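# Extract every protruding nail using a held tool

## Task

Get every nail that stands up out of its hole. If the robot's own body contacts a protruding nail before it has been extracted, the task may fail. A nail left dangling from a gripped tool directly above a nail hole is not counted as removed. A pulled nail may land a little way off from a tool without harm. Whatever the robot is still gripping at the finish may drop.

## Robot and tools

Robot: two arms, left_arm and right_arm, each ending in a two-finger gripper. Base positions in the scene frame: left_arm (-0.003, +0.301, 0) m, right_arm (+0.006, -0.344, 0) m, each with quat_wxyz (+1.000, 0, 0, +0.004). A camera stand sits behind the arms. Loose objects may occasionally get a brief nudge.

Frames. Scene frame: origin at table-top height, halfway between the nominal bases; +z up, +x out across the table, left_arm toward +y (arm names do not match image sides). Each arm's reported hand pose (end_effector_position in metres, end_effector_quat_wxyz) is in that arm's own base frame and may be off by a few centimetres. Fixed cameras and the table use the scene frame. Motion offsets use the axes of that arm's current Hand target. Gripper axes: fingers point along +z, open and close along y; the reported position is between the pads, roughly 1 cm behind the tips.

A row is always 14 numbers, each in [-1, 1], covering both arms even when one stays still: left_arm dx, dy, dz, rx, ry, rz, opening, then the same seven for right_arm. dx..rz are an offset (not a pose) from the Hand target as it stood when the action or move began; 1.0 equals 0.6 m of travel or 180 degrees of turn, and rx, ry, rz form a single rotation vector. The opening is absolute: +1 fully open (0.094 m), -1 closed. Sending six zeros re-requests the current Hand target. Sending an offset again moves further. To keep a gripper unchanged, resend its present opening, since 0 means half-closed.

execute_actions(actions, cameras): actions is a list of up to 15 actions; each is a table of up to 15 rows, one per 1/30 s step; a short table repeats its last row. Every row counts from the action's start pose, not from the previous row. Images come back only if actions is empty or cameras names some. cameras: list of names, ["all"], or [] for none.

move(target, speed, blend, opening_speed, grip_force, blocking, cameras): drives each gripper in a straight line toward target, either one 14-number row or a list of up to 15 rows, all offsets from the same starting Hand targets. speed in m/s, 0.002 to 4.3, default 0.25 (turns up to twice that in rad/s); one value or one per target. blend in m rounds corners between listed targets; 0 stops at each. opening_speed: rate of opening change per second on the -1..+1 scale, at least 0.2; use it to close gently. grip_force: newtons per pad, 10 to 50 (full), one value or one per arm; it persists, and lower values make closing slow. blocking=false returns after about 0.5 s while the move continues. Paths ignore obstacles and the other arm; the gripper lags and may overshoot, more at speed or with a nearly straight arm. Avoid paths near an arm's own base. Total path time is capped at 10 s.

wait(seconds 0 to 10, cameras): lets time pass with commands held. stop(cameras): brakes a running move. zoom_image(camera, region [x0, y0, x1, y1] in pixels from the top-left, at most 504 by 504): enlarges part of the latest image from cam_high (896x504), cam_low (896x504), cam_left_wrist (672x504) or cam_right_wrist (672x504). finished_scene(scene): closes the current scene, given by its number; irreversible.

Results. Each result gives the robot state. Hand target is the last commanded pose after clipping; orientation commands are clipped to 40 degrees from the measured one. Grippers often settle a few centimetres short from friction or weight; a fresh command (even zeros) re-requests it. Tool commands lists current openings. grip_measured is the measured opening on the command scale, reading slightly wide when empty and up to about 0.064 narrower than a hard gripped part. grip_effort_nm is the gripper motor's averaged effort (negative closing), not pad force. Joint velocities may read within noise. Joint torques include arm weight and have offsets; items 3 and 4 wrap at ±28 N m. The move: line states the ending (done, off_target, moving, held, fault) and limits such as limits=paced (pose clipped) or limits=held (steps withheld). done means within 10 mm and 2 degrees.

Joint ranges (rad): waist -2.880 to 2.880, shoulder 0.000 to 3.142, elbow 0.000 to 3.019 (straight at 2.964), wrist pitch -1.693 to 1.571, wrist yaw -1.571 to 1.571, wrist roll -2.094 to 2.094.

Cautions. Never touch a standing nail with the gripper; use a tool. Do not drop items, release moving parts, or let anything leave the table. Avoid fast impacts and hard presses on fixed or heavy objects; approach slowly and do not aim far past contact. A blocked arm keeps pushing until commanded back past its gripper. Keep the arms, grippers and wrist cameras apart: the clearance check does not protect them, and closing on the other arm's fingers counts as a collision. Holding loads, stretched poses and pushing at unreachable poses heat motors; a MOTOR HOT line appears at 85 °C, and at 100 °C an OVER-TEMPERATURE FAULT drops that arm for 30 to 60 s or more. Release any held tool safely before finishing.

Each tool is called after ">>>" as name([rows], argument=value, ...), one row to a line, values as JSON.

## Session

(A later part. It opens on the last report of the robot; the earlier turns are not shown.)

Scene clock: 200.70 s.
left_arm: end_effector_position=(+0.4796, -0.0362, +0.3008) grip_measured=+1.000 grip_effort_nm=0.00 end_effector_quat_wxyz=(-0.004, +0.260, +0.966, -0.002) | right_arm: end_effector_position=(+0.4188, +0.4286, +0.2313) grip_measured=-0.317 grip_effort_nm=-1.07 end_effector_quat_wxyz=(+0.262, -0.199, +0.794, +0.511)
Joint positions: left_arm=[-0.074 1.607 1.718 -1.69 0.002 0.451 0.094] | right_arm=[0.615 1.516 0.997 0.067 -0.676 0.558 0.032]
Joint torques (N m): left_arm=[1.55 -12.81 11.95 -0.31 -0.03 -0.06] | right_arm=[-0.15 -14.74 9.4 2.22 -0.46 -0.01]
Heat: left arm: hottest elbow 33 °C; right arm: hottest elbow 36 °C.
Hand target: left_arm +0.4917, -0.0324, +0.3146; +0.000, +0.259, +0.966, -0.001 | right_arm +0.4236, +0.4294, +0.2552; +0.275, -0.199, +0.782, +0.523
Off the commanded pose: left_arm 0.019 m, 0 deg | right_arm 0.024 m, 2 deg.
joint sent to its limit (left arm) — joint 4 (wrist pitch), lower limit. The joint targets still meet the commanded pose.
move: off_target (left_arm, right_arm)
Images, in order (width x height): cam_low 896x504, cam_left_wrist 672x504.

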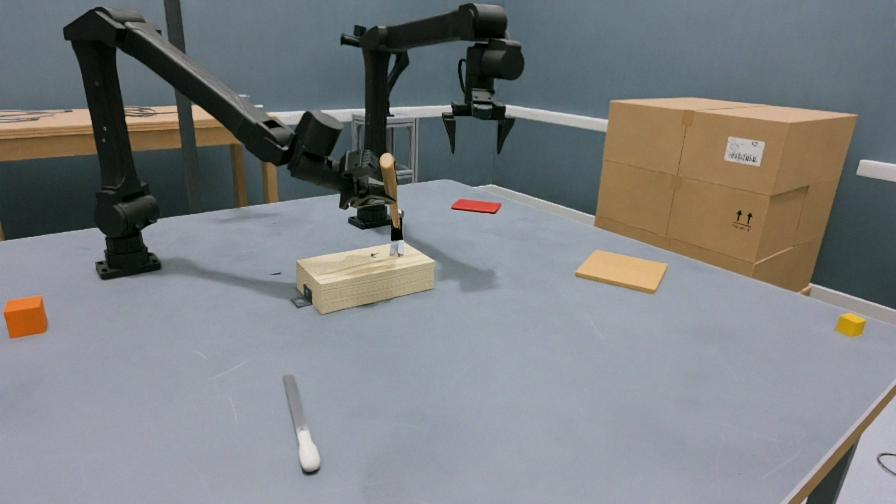

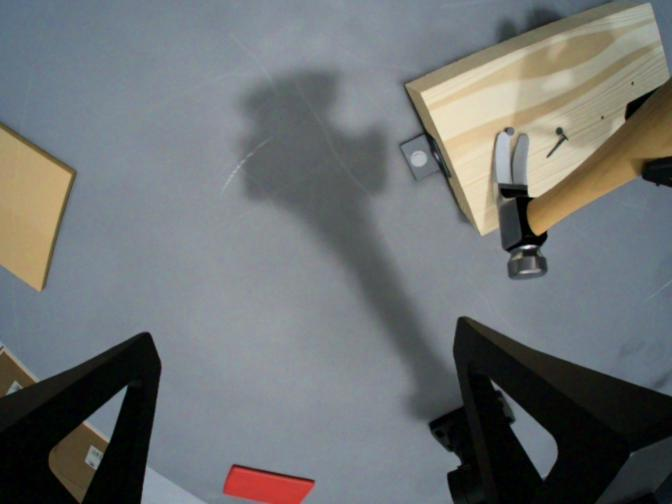

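>>> move([
  [0,0,0,0,0,0,1,0.026,0.047,0.025,0,0,0,-1],
  [0,0,0,0,0,0,1,0.009,0.0435,0.0495,0,0,0,-1],
], speed=0.12, cameras=["cam_left_wrist"])

>>> zoom_image(camera="cam_left_wrist", region=[460, 100, 560, 200])

Scene clock: 202.43 s.
left_arm: end_effector_position=(+0.4796, -0.0362, +0.3008) grip_measured=+1.000 grip_effort_nm=-0.01 end_effector_quat_wxyz=(-0.004, +0.260, +0.966, -0.002) | right_arm: end_effector_position=(+0.4033, +0.4490, +0.2300) grip_measured=-0.317 grip_effort_nm=-1.07 end_effector_quat_wxyz=(+0.265, -0.201, +0.799, +0.502)
Joint positions: left_arm=[-0.074 1.607 1.718 -1.69 0.002 0.451 0.094] | right_arm=[0.674 1.513 0.997 0.067 -0.608 0.571 0.032]
Joint torques (N m): left_arm=[1.67 -12.86 11.96 -0.32 -0.02 -0.07] | right_arm=[1.32 -12.92 12.11 2.47 -0.27 0.26]
Heat: left arm: hottest elbow 33 °C; right arm: hottest elbow 36 °C.
Hand target: left_arm +0.4917, -0.0324, +0.3146; +0.000, +0.259, +0.966, -0.001 | right_arm +0.4103, +0.4666, +0.2614; +0.275, -0.199, +0.782, +0.523
Off the commanded pose: left_arm 0.019 m, 0 deg | right_arm 0.037 m, 3 deg.
joint sent to its limit (left arm) — joint 4 (wrist pitch), lower limit. The joint targets still meet the commanded pose.
move: off_target (left_arm, right_arm)
Images, in order (width x height): cam_left_wrist 672x504.

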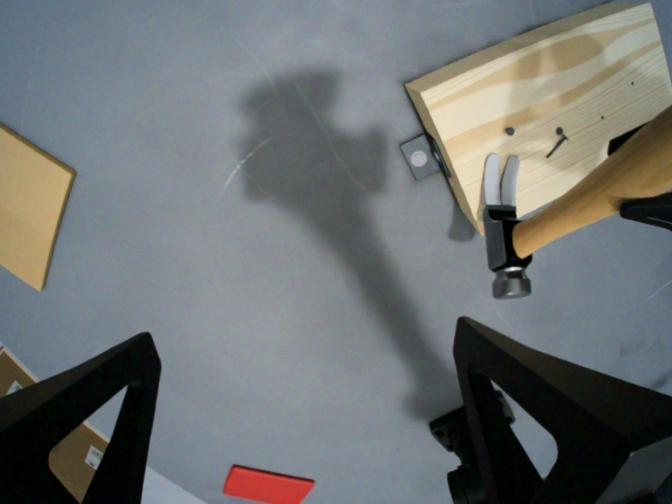

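Scaled by 5.040 from the camera's 672x504 image, which has a finer 960x720 frame.

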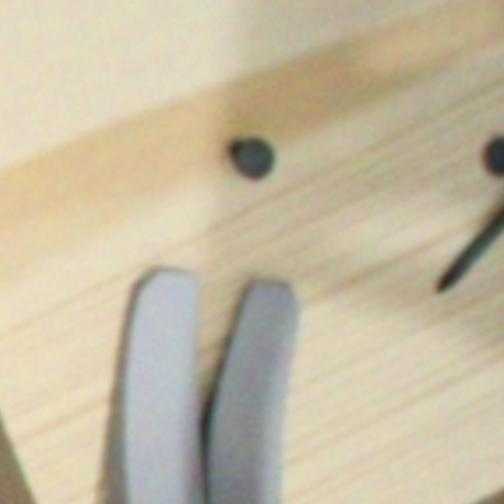

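>>> move(target=[0,0,0,0,0,0,1,-0.007,-0.001,0.011,0,0,0,-1], speed=0.12, cameras=["cam_left_wrist"])

>>> zoom_image(camera="cam_left_wrist", region=[460, 100, 560, 200])

Scene clock: 203.43 s.
left_arm: end_effector_position=(+0.4796, -0.0362, +0.3008) grip_measured=+1.000 grip_effort_nm=0.00 end_effector_quat_wxyz=(-0.004, +0.260, +0.966, -0.002) | right_arm: end_effector_position=(+0.4045, +0.4506, +0.2299) grip_measured=-0.317 grip_effort_nm=-1.07 end_effector_quat_wxyz=(+0.265, -0.200, +0.799, +0.501)
Joint positions: left_arm=[-0.074 1.607 1.718 -1.69 0.002 0.451 0.094] | right_arm=[0.676 1.517 1.002 0.067 -0.605 0.573 0.032]
Joint torques (N m): left_arm=[1.55 -12.75 11.99 -0.32 -0.02 -0.07] | right_arm=[1.73 -12.16 13.11 2.33 -0.29 0.25]
Heat: left arm: hottest elbow 33 °C; right arm: hottest elbow 36 °C.
Hand target: left_arm +0.4917, -0.0324, +0.3146; +0.000, +0.259, +0.966, -0.001 | right_arm +0.4155, +0.4725, +0.2615; +0.275, -0.199, +0.782, +0.522
Off the commanded pose: left_arm 0.019 m, 0 deg | right_arm 0.040 m, 3 deg.
joint sent to its limit (left arm) — joint 4 (wrist pitch), lower limit. The joint targets still meet the commanded pose.
move: off_target (left_arm, right_arm)
Images, in order (width x height): cam_left_wrist 672x504.

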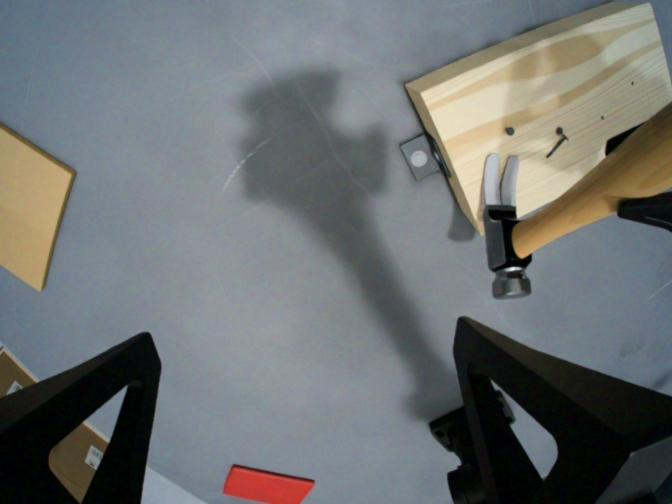

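Scaled by 5.040 from the camera's 672x504 image, which has a finer 960x720 frame.

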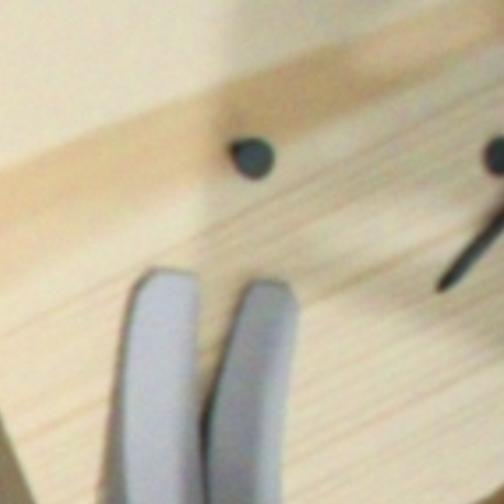

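>>> move(target=[0,0,0,0,0,0,1,-0.005,-0.001,0.009,0,0,0,-1], speed=0.12, cameras=["cam_left_wrist"])

>>> zoom_image(camera="cam_left_wrist", region=[460, 100, 560, 200])

Scene clock: 204.40 s.
left_arm: end_effector_position=(+0.4796, -0.0362, +0.3008) grip_measured=+1.000 grip_effort_nm=-0.01 end_effector_quat_wxyz=(-0.004, +0.260, +0.966, -0.002) | right_arm: end_effector_position=(+0.4069, +0.4556, +0.2296) grip_measured=-0.317 grip_effort_nm=-1.07 end_effector_quat_wxyz=(+0.263, -0.199, +0.799, +0.503)
Joint positions: left_arm=[-0.074 1.607 1.718 -1.69 0.002 0.451 0.094] | right_arm=[0.68 1.531 1.016 0.067 -0.604 0.578 0.032]
Joint torques (N m): left_arm=[1.61 -12.86 11.97 -0.32 -0.02 -0.07] | right_arm=[1.44 -12.45 13.33 2.48 -0.23 0.19]
Heat: left arm: hottest elbow 33 °C; right arm: hottest elbow 36 °C.
Hand target: left_arm +0.4917, -0.0324, +0.3146; +0.000, +0.259, +0.966, -0.001 | right_arm +0.4194, +0.4773, +0.2613; +0.275, -0.199, +0.782, +0.522
Off the commanded pose: left_arm 0.019 m, 0 deg | right_arm 0.041 m, 3 deg.
joint sent to its limit (left arm) — joint 4 (wrist pitch), lower limit. The joint targets still meet the commanded pose.
move: off_target (left_arm, right_arm)
Images, in order (width x height): cam_left_wrist 672x504.

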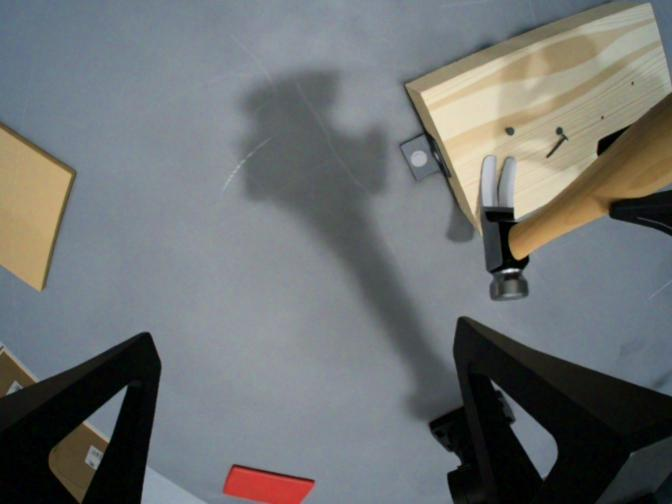

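Scaled by 5.040 from the camera's 672x504 image, which has a finer 960x720 frame.

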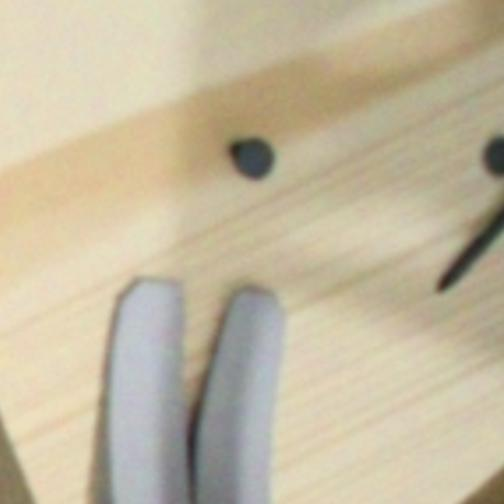

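>>> move(target=[0,0,0,0,0,0,1,-0.014,-0.048,-0.0375,0,0,0,-1], speed=0.12, cameras=["cam_left_wrist","cam_low"])

>>> zoom_image(camera="cam_left_wrist", region=[460, 100, 560, 200])

>>> zoom_image(camera="cam_low", region=[360, 210, 440, 290])

Scene clock: 206.53 s.
left_arm: end_effector_position=(+0.4796, -0.0362, +0.3008) grip_measured=+1.000 grip_effort_nm=0.00 end_effector_quat_wxyz=(-0.004, +0.260, +0.966, -0.002) | right_arm: end_effector_position=(+0.4206, +0.4381, +0.2281) grip_measured=-0.317 grip_effort_nm=-1.07 end_effector_quat_wxyz=(+0.254, -0.194, +0.797, +0.513)
Joint positions: left_arm=[-0.074 1.607 1.718 -1.69 0.002 0.451 0.094] | right_arm=[0.628 1.539 1.017 0.067 -0.669 0.577 0.032]
Joint torques (N m): left_arm=[1.61 -12.75 11.96 -0.32 -0.03 -0.06] | right_arm=[-0.03 -12.63 12.01 2.43 -0.33 -0.13]
Heat: left arm: hottest elbow 33 °C; right arm: hottest elbow 36 °C.
Hand target: left_arm +0.4917, -0.0324, +0.3146; +0.000, +0.259, +0.966, -0.001 | right_arm +0.4380, +0.4459, +0.2532; +0.275, -0.199, +0.782, +0.523
Off the commanded pose: left_arm 0.019 m, 0 deg | right_arm 0.031 m, 3 deg.
joint sent to its limit (left arm) — joint 4 (wrist pitch), lower limit. The joint targets still meet the commanded pose.
move: off_target (left_arm, right_arm)
Images, in order (width x height): cam_low 896x504, cam_left_wrist 672x504.

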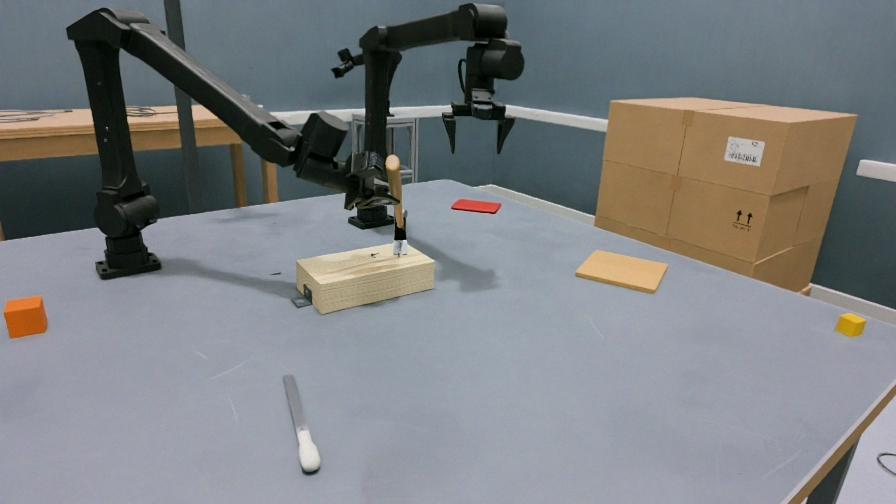

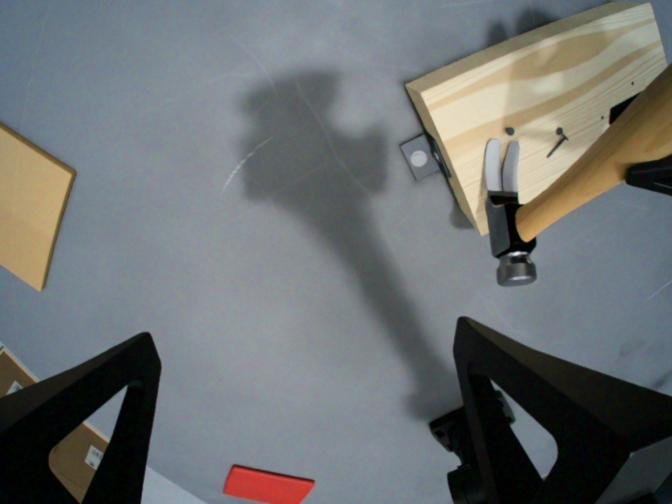

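Scaled by 5.040 from the camera's 672x504 image, which has a finer 960x720 frame.

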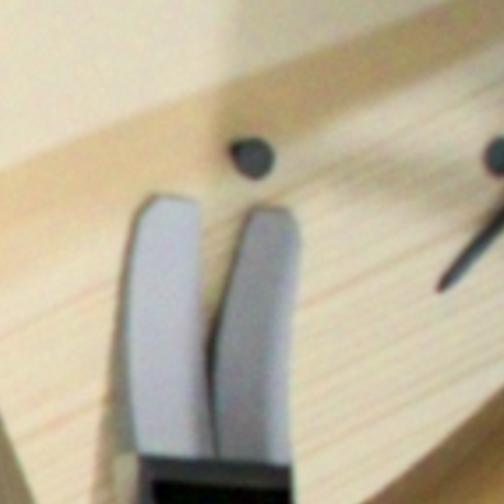

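Scaled by 6.300 from the camera's 896x504 image, which has a finer 1280x720 frame.

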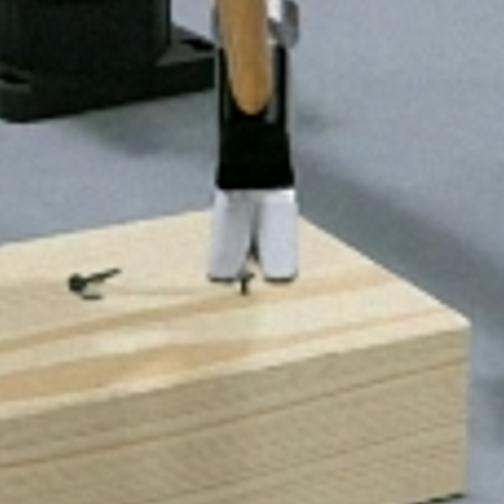

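>>> move(target=[0,0,0,0,0,0,1,-0.0183,-0.023,-0.0157,0,0,0,-1], speed=0.12, cameras=["cam_left_wrist","cam_low"])

>>> zoom_image(camera="cam_left_wrist", region=[460, 100, 560, 200])

>>> zoom_image(camera="cam_low", region=[360, 210, 440, 290])

Scene clock: 207.67 s.
left_arm: end_effector_position=(+0.4796, -0.0362, +0.3008) grip_measured=+1.000 grip_effort_nm=0.00 end_effector_quat_wxyz=(-0.004, +0.260, +0.966, -0.002) | right_arm: end_effector_position=(+0.4308, +0.4247, +0.2273) grip_measured=-0.317 grip_effort_nm=-1.07 end_effector_quat_wxyz=(+0.253, -0.193, +0.795, +0.517)
Joint positions: left_arm=[-0.074 1.607 1.718 -1.69 0.002 0.451 0.094] | right_arm=[0.591 1.543 1.017 0.067 -0.708 0.565 0.032]
Joint torques (N m): left_arm=[1.61 -12.86 11.97 -0.32 -0.03 -0.07] | right_arm=[-0.32 -12.1 12.88 1.57 -0.22 -0.28]
Heat: left arm: hottest elbow 33 °C; right arm: hottest elbow 36 °C.
Hand target: left_arm +0.4917, -0.0324, +0.3146; +0.000, +0.259, +0.966, -0.001 | right_arm +0.4527, +0.4323, +0.2534; +0.276, -0.199, +0.782, +0.523
Off the commanded pose: left_arm 0.019 m, 0 deg | right_arm 0.035 m, 3 deg.
joint sent to its limit (left arm) — joint 4 (wrist pitch), lower limit. The joint targets still meet the commanded pose.
move: off_target (left_arm, right_arm)
Images, in order (width x height): cam_low 896x504, cam_left_wrist 672x504.

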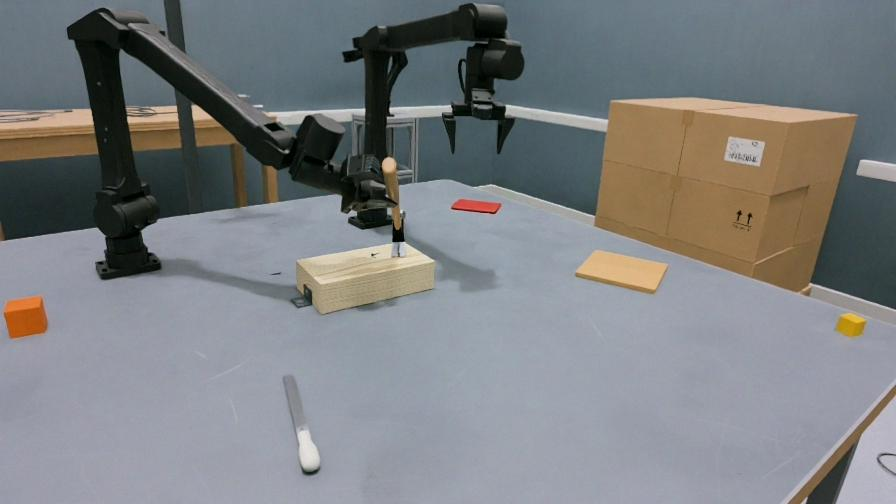

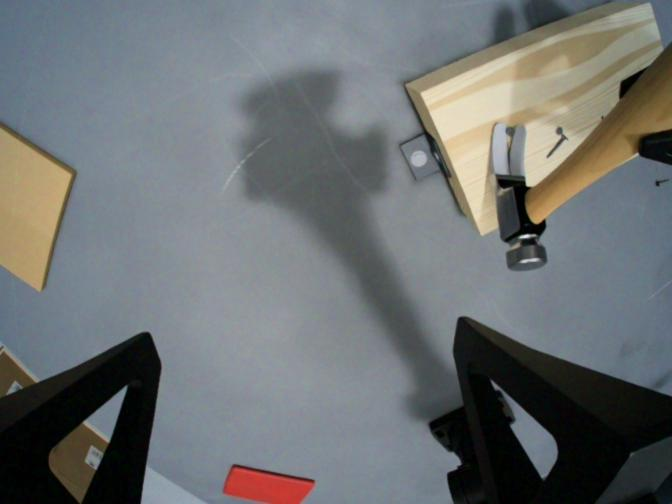

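Scaled by 5.040 from the camera's 672x504 image, which has a finer 960x720 frame.

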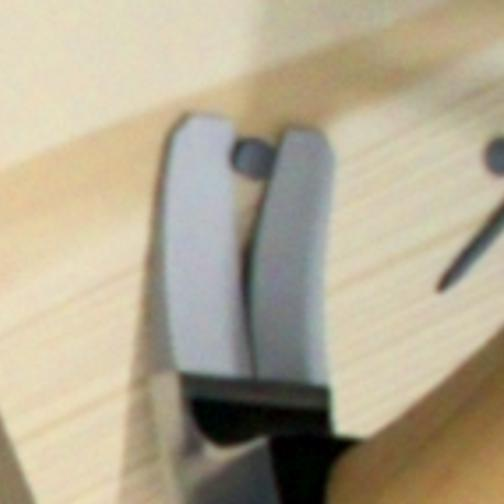

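Scaled by 6.300 from the camera's 896x504 image, which has a finer 1280x720 frame.

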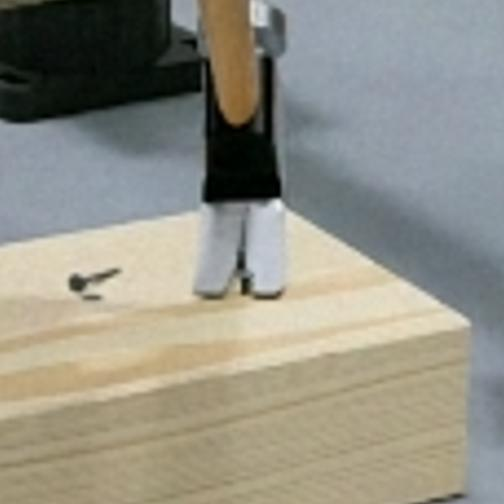

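>>> move(target=[0,0,0,0,0,0,1,-0.03,-0.035,-0.018,0,0,0,-1], speed=0.12, cameras=["cam_left_wrist","cam_low"])

>>> zoom_image(camera="cam_left_wrist", region=[460, 100, 560, 200])

>>> zoom_image(camera="cam_low", region=[360, 210, 440, 290])

Scene clock: 208.87 s.
left_arm: end_effector_position=(+0.4796, -0.0362, +0.3008) grip_measured=+1.000 grip_effort_nm=0.00 end_effector_quat_wxyz=(-0.004, +0.260, +0.966, -0.002) | right_arm: end_effector_position=(+0.4451, +0.4156, +0.2255) grip_measured=-0.317 grip_effort_nm=-1.07 end_effector_quat_wxyz=(+0.241, -0.194, +0.794, +0.523)
Joint positions: left_arm=[-0.074 1.607 1.718 -1.69 0.002 0.451 0.094] | right_arm=[0.553 1.57 1.048 0.037 -0.765 0.549 0.032]
Joint torques (N m): left_arm=[1.61 -12.81 11.99 -0.32 -0.02 -0.06] | right_arm=[-1.26 -13.1 13.19 1.47 0.02 -0.45]
Heat: left arm: hottest elbow 33 °C; right arm: hottest elbow 36 °C.
Hand target: left_arm +0.4917, -0.0324, +0.3146; +0.000, +0.259, +0.966, -0.001 | right_arm +0.4766, +0.4149, +0.2531; +0.275, -0.199, +0.782, +0.523
Off the commanded pose: left_arm 0.019 m, 0 deg | right_arm 0.042 m, 4 deg.
joint sent to its limit (left arm) — joint 4 (wrist pitch), lower limit. The joint targets still meet the commanded pose.
move: off_target (left_arm, right_arm)
Images, in order (width x height): cam_low 896x504, cam_left_wrist 672x504.

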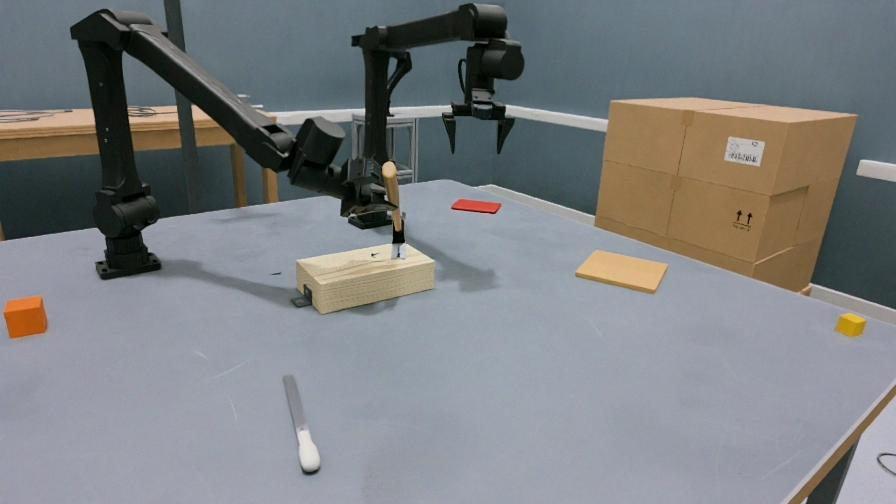

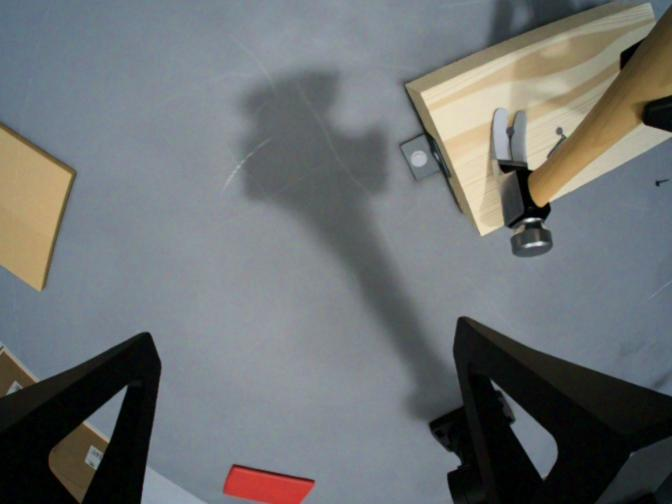

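Scaled by 5.040 from the camera's 672x504 image, which has a finer 960x720 frame.

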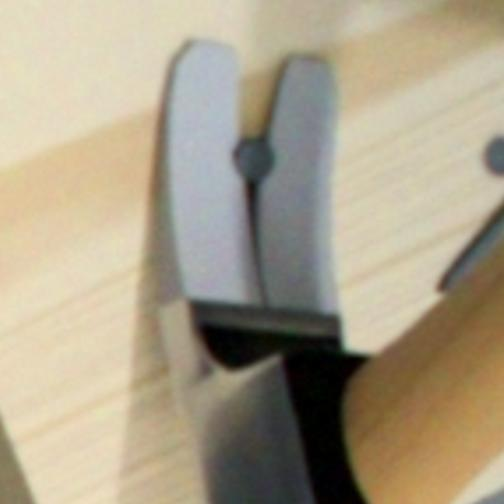

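Scaled by 6.300 from the camera's 896x504 image, which has a finer 1280x720 frame.

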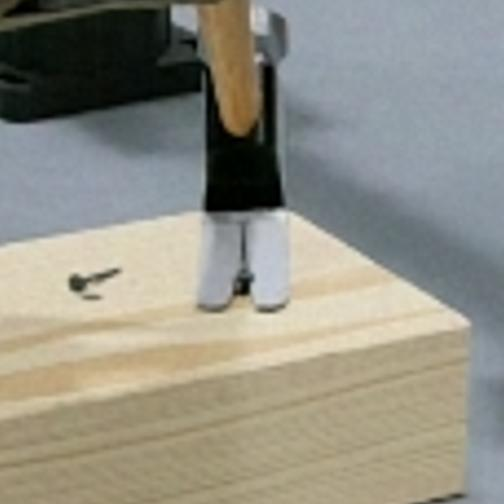

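>>> move(target=[0,0,0,0,0,0,1,0.11,0.189,0.0435,0.068,-0.004,-0.152,-1], speed=0.15, cameras=["cam_left_wrist","cam_low"])

>>> zoom_image(camera="cam_left_wrist", region=[460, 100, 560, 200])

>>> zoom_image(camera="cam_low", region=[360, 210, 440, 290])

Scene clock: 211.77 s.
left_arm: end_effector_position=(+0.4796, -0.0362, +0.3008) grip_measured=+1.000 grip_effort_nm=0.00 end_effector_quat_wxyz=(-0.004, +0.260, +0.966, -0.002) | right_arm: end_effector_position=(+0.4104, +0.4532, +0.2408) grip_measured=-0.316 grip_effort_nm=-1.07 end_effector_quat_wxyz=(+0.383, -0.259, +0.812, +0.357)
Joint positions: left_arm=[-0.074 1.607 1.718 -1.69 0.002 0.451 0.094] | right_arm=[0.761 1.464 1.032 -0.055 -0.264 0.304 0.032]
Joint torques (N m): left_arm=[1.61 -12.81 11.97 -0.32 -0.02 -0.07] | right_arm=[7.53 -17.79 8.25 1.76 -0.17 -1.65]
Heat: left arm: hottest elbow 33 °C; right arm: hottest elbow 36 °C.
Hand target: left_arm +0.4917, -0.0324, +0.3146; +0.000, +0.259, +0.966, -0.001 | right_arm +0.3639, +0.4800, +0.2834; +0.415, -0.344, +0.762, +0.358
Off the commanded pose: left_arm 0.019 m, 0 deg | right_arm 0.069 m, 12 deg.
joint sent to its limit (left arm) — joint 4 (wrist pitch), lower limit. The joint targets still meet the commanded pose.
move: off_target (left_arm, right_arm)
Images, in order (width x height): cam_low 896x504, cam_left_wrist 672x504.

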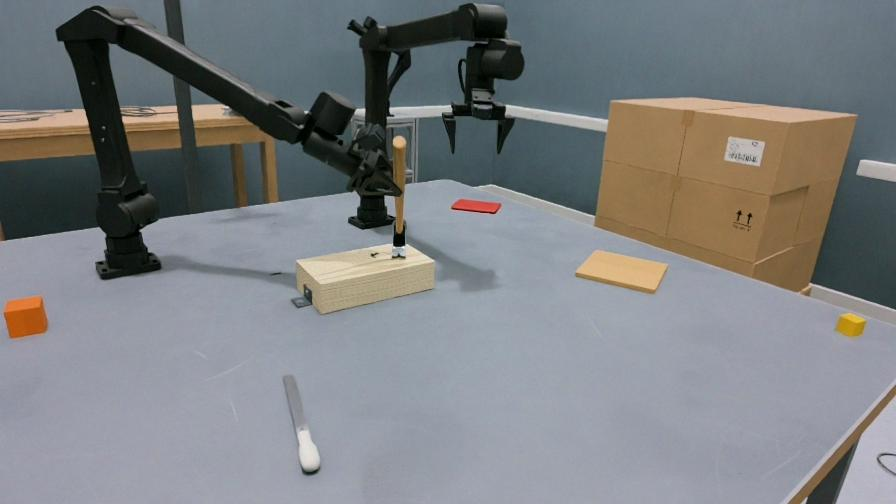

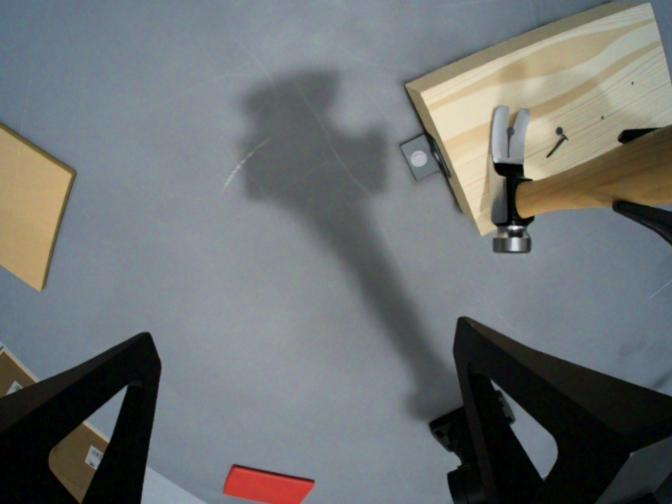

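Scaled by 5.040 from the camera's 672x504 image, which has a finer 960x720 frame.

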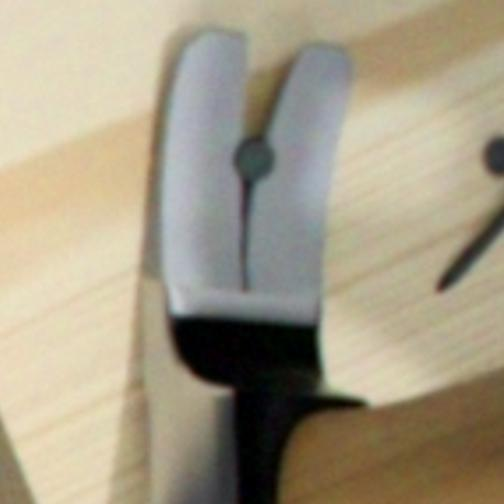

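Scaled by 6.300 from the camera's 896x504 image, which has a finer 1280x720 frame.

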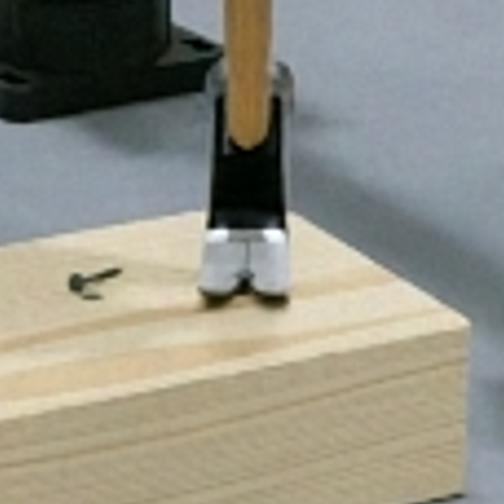

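>>> move(target=[0,0,0,0,0,0,1,0.05,0.108,0.001,0.057,-0.004,-0.128,-1], speed=0.15, cameras=["cam_left_wrist","cam_low"])

>>> zoom_image(camera="cam_left_wrist", region=[460, 100, 560, 200])

>>> zoom_image(camera="cam_low", region=[360, 210, 440, 290])

Scene clock: 214.40 s.
left_arm: end_effector_position=(+0.4796, -0.0362, +0.3008) grip_measured=+1.000 grip_effort_nm=0.00 end_effector_quat_wxyz=(-0.004, +0.260, +0.966, -0.002) | right_arm: end_effector_position=(+0.3965, +0.4570, +0.2449) grip_measured=-0.237 grip_effort_nm=-1.08 end_effector_quat_wxyz=(+0.503, -0.276, +0.792, +0.210)
Joint positions: left_arm=[-0.074 1.607 1.718 -1.69 0.002 0.451 0.094] | right_arm=[0.902 1.434 0.977 0.033 0.156 0.13 0.036]
Joint torques (N m): left_arm=[1.67 -12.86 11.97 -0.34 -0.02 -0.07] | right_arm=[13.16 -17.73 6.01 1.36 -1.48 -3.08]
Heat: left arm: hottest elbow 33 °C; right arm: hottest elbow 36 °C.
Hand target: left_arm +0.4917, -0.0324, +0.3146; +0.000, +0.259, +0.966, -0.001 | right_arm +0.2982, +0.5064, +0.2735; +0.512, -0.449, +0.704, +0.201
Off the commanded pose: left_arm 0.019 m, 0 deg | right_arm 0.114 m, 22 deg.
joint sent to its limit (left arm) — joint 4 (wrist pitch), lower limit. The joint targets still meet the commanded pose.
move: off_target (left_arm, right_arm)
Images, in order (width x height): cam_low 896x504, cam_left_wrist 672x504.

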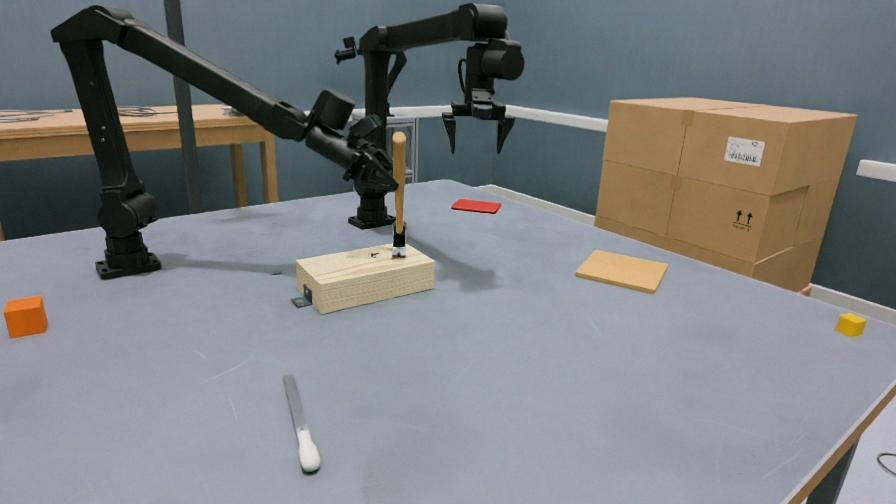

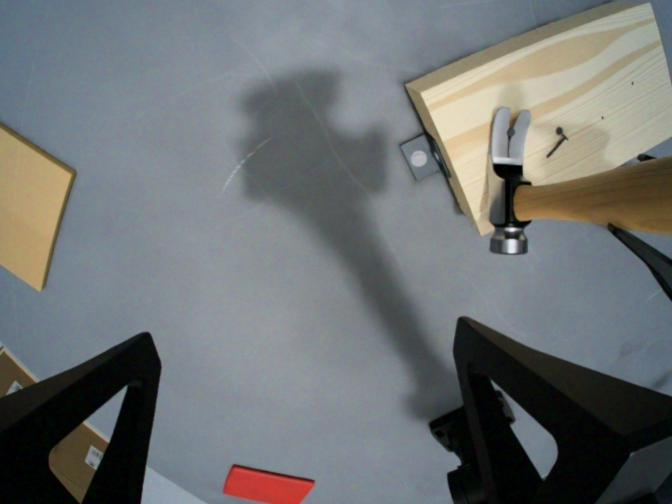

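Scaled by 5.040 from the camera's 672x504 image, which has a finer 960x720 frame.

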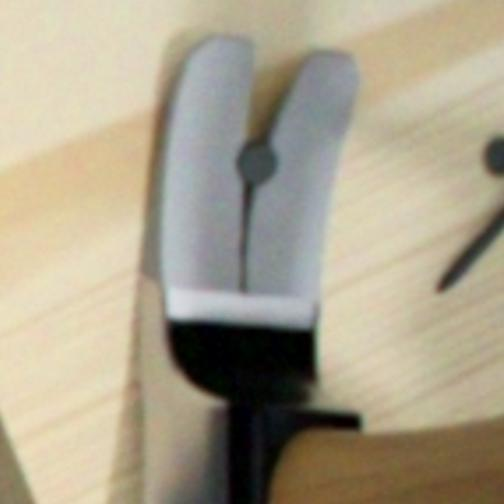

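Scaled by 6.300 from the camera's 896x504 image, which has a finer 1280x720 frame.

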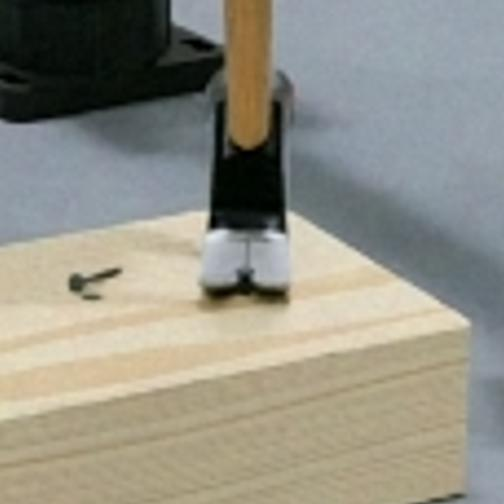

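>>> move(target=[0,0,0,0,0,0,1,-0.015,0.098,-0.01,-0.045,0.003,0.1,-1], speed=0.15, cameras=["cam_left_wrist","cam_low","cam_right_wrist"])

>>> zoom_image(camera="cam_left_wrist", region=[460, 100, 560, 200])

>>> zoom_image(camera="cam_low", region=[320, 110, 460, 290])

Scene clock: 216.60 s.
left_arm: end_effector_position=(+0.4796, -0.0362, +0.3008) grip_measured=+1.000 grip_effort_nm=0.00 end_effector_quat_wxyz=(-0.004, +0.260, +0.966, -0.002) | right_arm: end_effector_position=(+0.3919, +0.4560, +0.2435) grip_measured=-0.263 grip_effort_nm=-1.06 end_effector_quat_wxyz=(+0.486, -0.252, +0.802, +0.238)
Joint positions: left_arm=[-0.074 1.607 1.718 -1.69 0.002 0.451 0.094] | right_arm=[0.898 1.424 0.967 0.027 0.126 0.209 0.035]
Joint torques (N m): left_arm=[1.61 -12.75 11.93 -0.34 -0.03 -0.07] | right_arm=[18.32 -18.14 6.8 -0.14 -3.97 -0.42]
Heat: left arm: hottest elbow 34 °C; right arm: hottest elbow 35 °C.
Hand target: left_arm +0.4917, -0.0324, +0.3146; +0.000, +0.259, +0.966, -0.001 | right_arm +0.2463, +0.5361, +0.2737; +0.438, -0.369, +0.752, +0.326
Off the commanded pose: left_arm 0.019 m, 0 deg | right_arm 0.169 m, 19 deg.
joint sent to its limit (left arm) — joint 4 (wrist pitch), lower limit. The joint targets still meet the commanded pose.
move: off_target (left_arm, right_arm)
Images, in order (width x height): cam_low 896x504, cam_left_wrist 672x504, cam_right_wrist 672x504.

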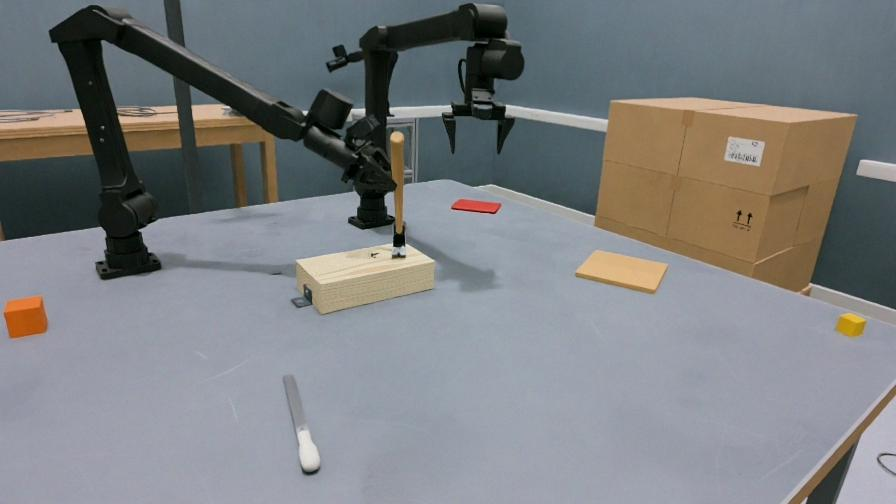

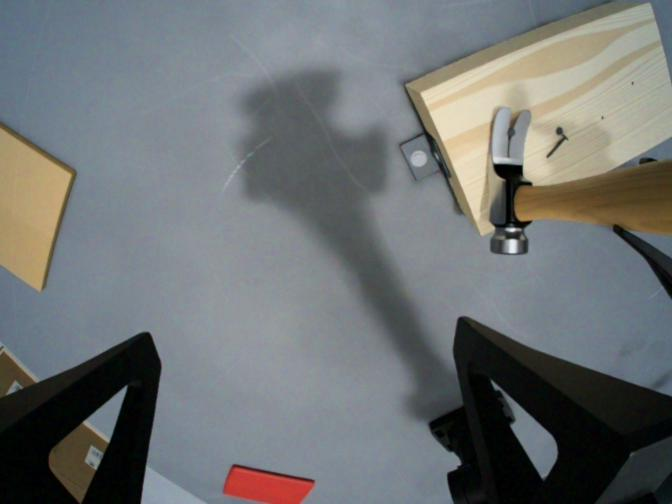

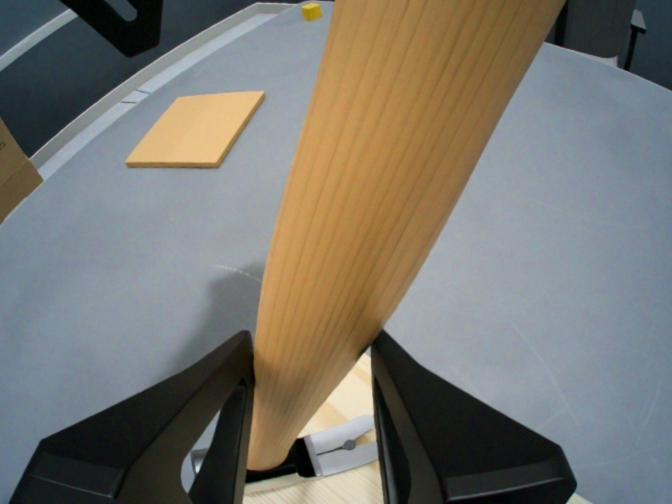

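Scaled by 5.040 from the camera's 672x504 image, which has a finer 960x720 frame.

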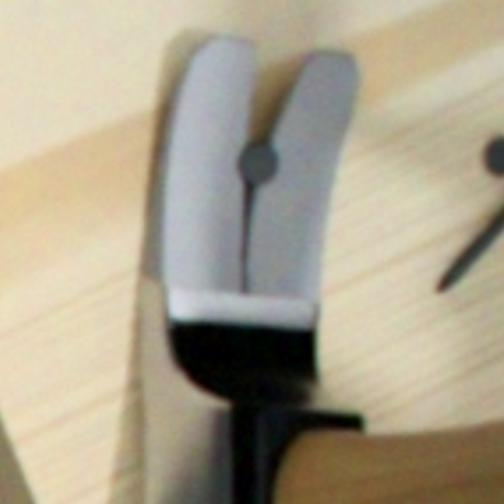

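Scaled by 2.800 from the camera's 896x504 image, which has a finer 1280x720 frame.

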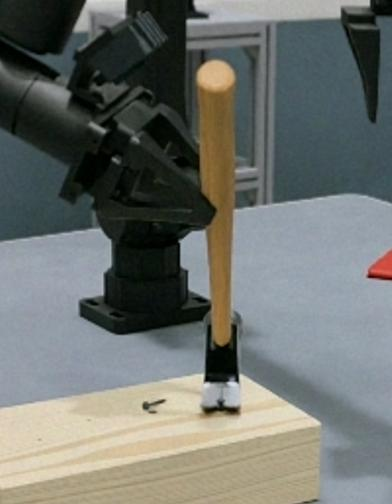

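>>> move(target=[0,0,0,0,0,0,1,0.019,0.115,0.005,0,0,0,-1], speed=0.15, cameras=["cam_left_wrist"])

>>> zoom_image(camera="cam_left_wrist", region=[460, 100, 560, 200])

Scene clock: 218.53 s.
left_arm: end_effector_position=(+0.4796, -0.0362, +0.3008) grip_measured=+1.000 grip_effort_nm=0.00 end_effector_quat_wxyz=(-0.004, +0.260, +0.966, -0.002) | right_arm: end_effector_position=(+0.1847, +0.5530, +0.2581) grip_measured=-0.990 grip_effort_nm=-0.57 end_effector_quat_wxyz=(+0.436, -0.376, +0.754, +0.316)
Joint positions: left_arm=[-0.074 1.607 1.718 -1.69 0.002 0.451 0.094] | right_arm=[1.308 1.364 0.954 -0.034 0.199 0.258 0]
Joint torques (N m): left_arm=[1.61 -12.81 11.96 -0.34 -0.02 -0.07] | right_arm=[1.38 -9.11 12.7 1.52 0.21 -0.05]
Heat: left arm: hottest elbow 34 °C; right arm: hottest elbow 35 °C.
Hand target: left_arm +0.4917, -0.0324, +0.3146; +0.000, +0.259, +0.966, -0.001 | right_arm +0.1857, +0.5710, +0.2738; +0.438, -0.369, +0.752, +0.326
Off the commanded pose: left_arm 0.019 m, 0 deg | right_arm 0.024 m, 1 deg.
joint sent to its limit (left arm) — joint 4 (wrist pitch), lower limit. The joint targets still meet the commanded pose.
move: off_target (left_arm, right_arm)
Images, in order (width x height): cam_left_wrist 672x504.

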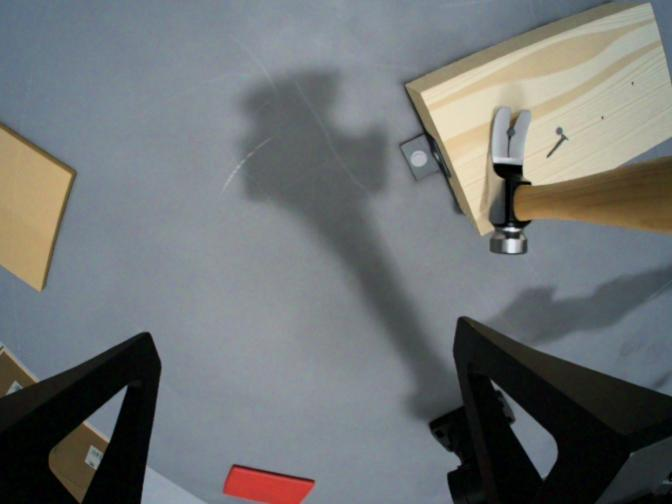

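Scaled by 5.040 from the camera's 672x504 image, which has a finer 960x720 frame.

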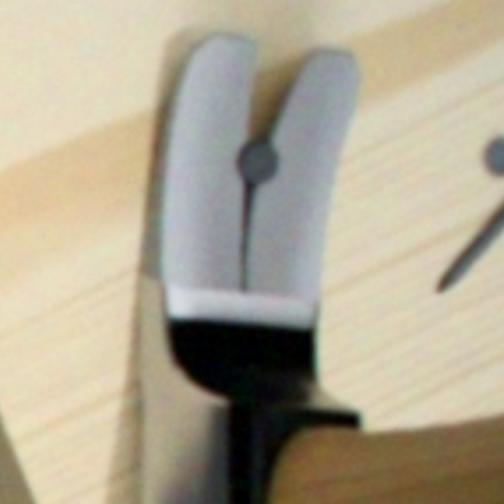

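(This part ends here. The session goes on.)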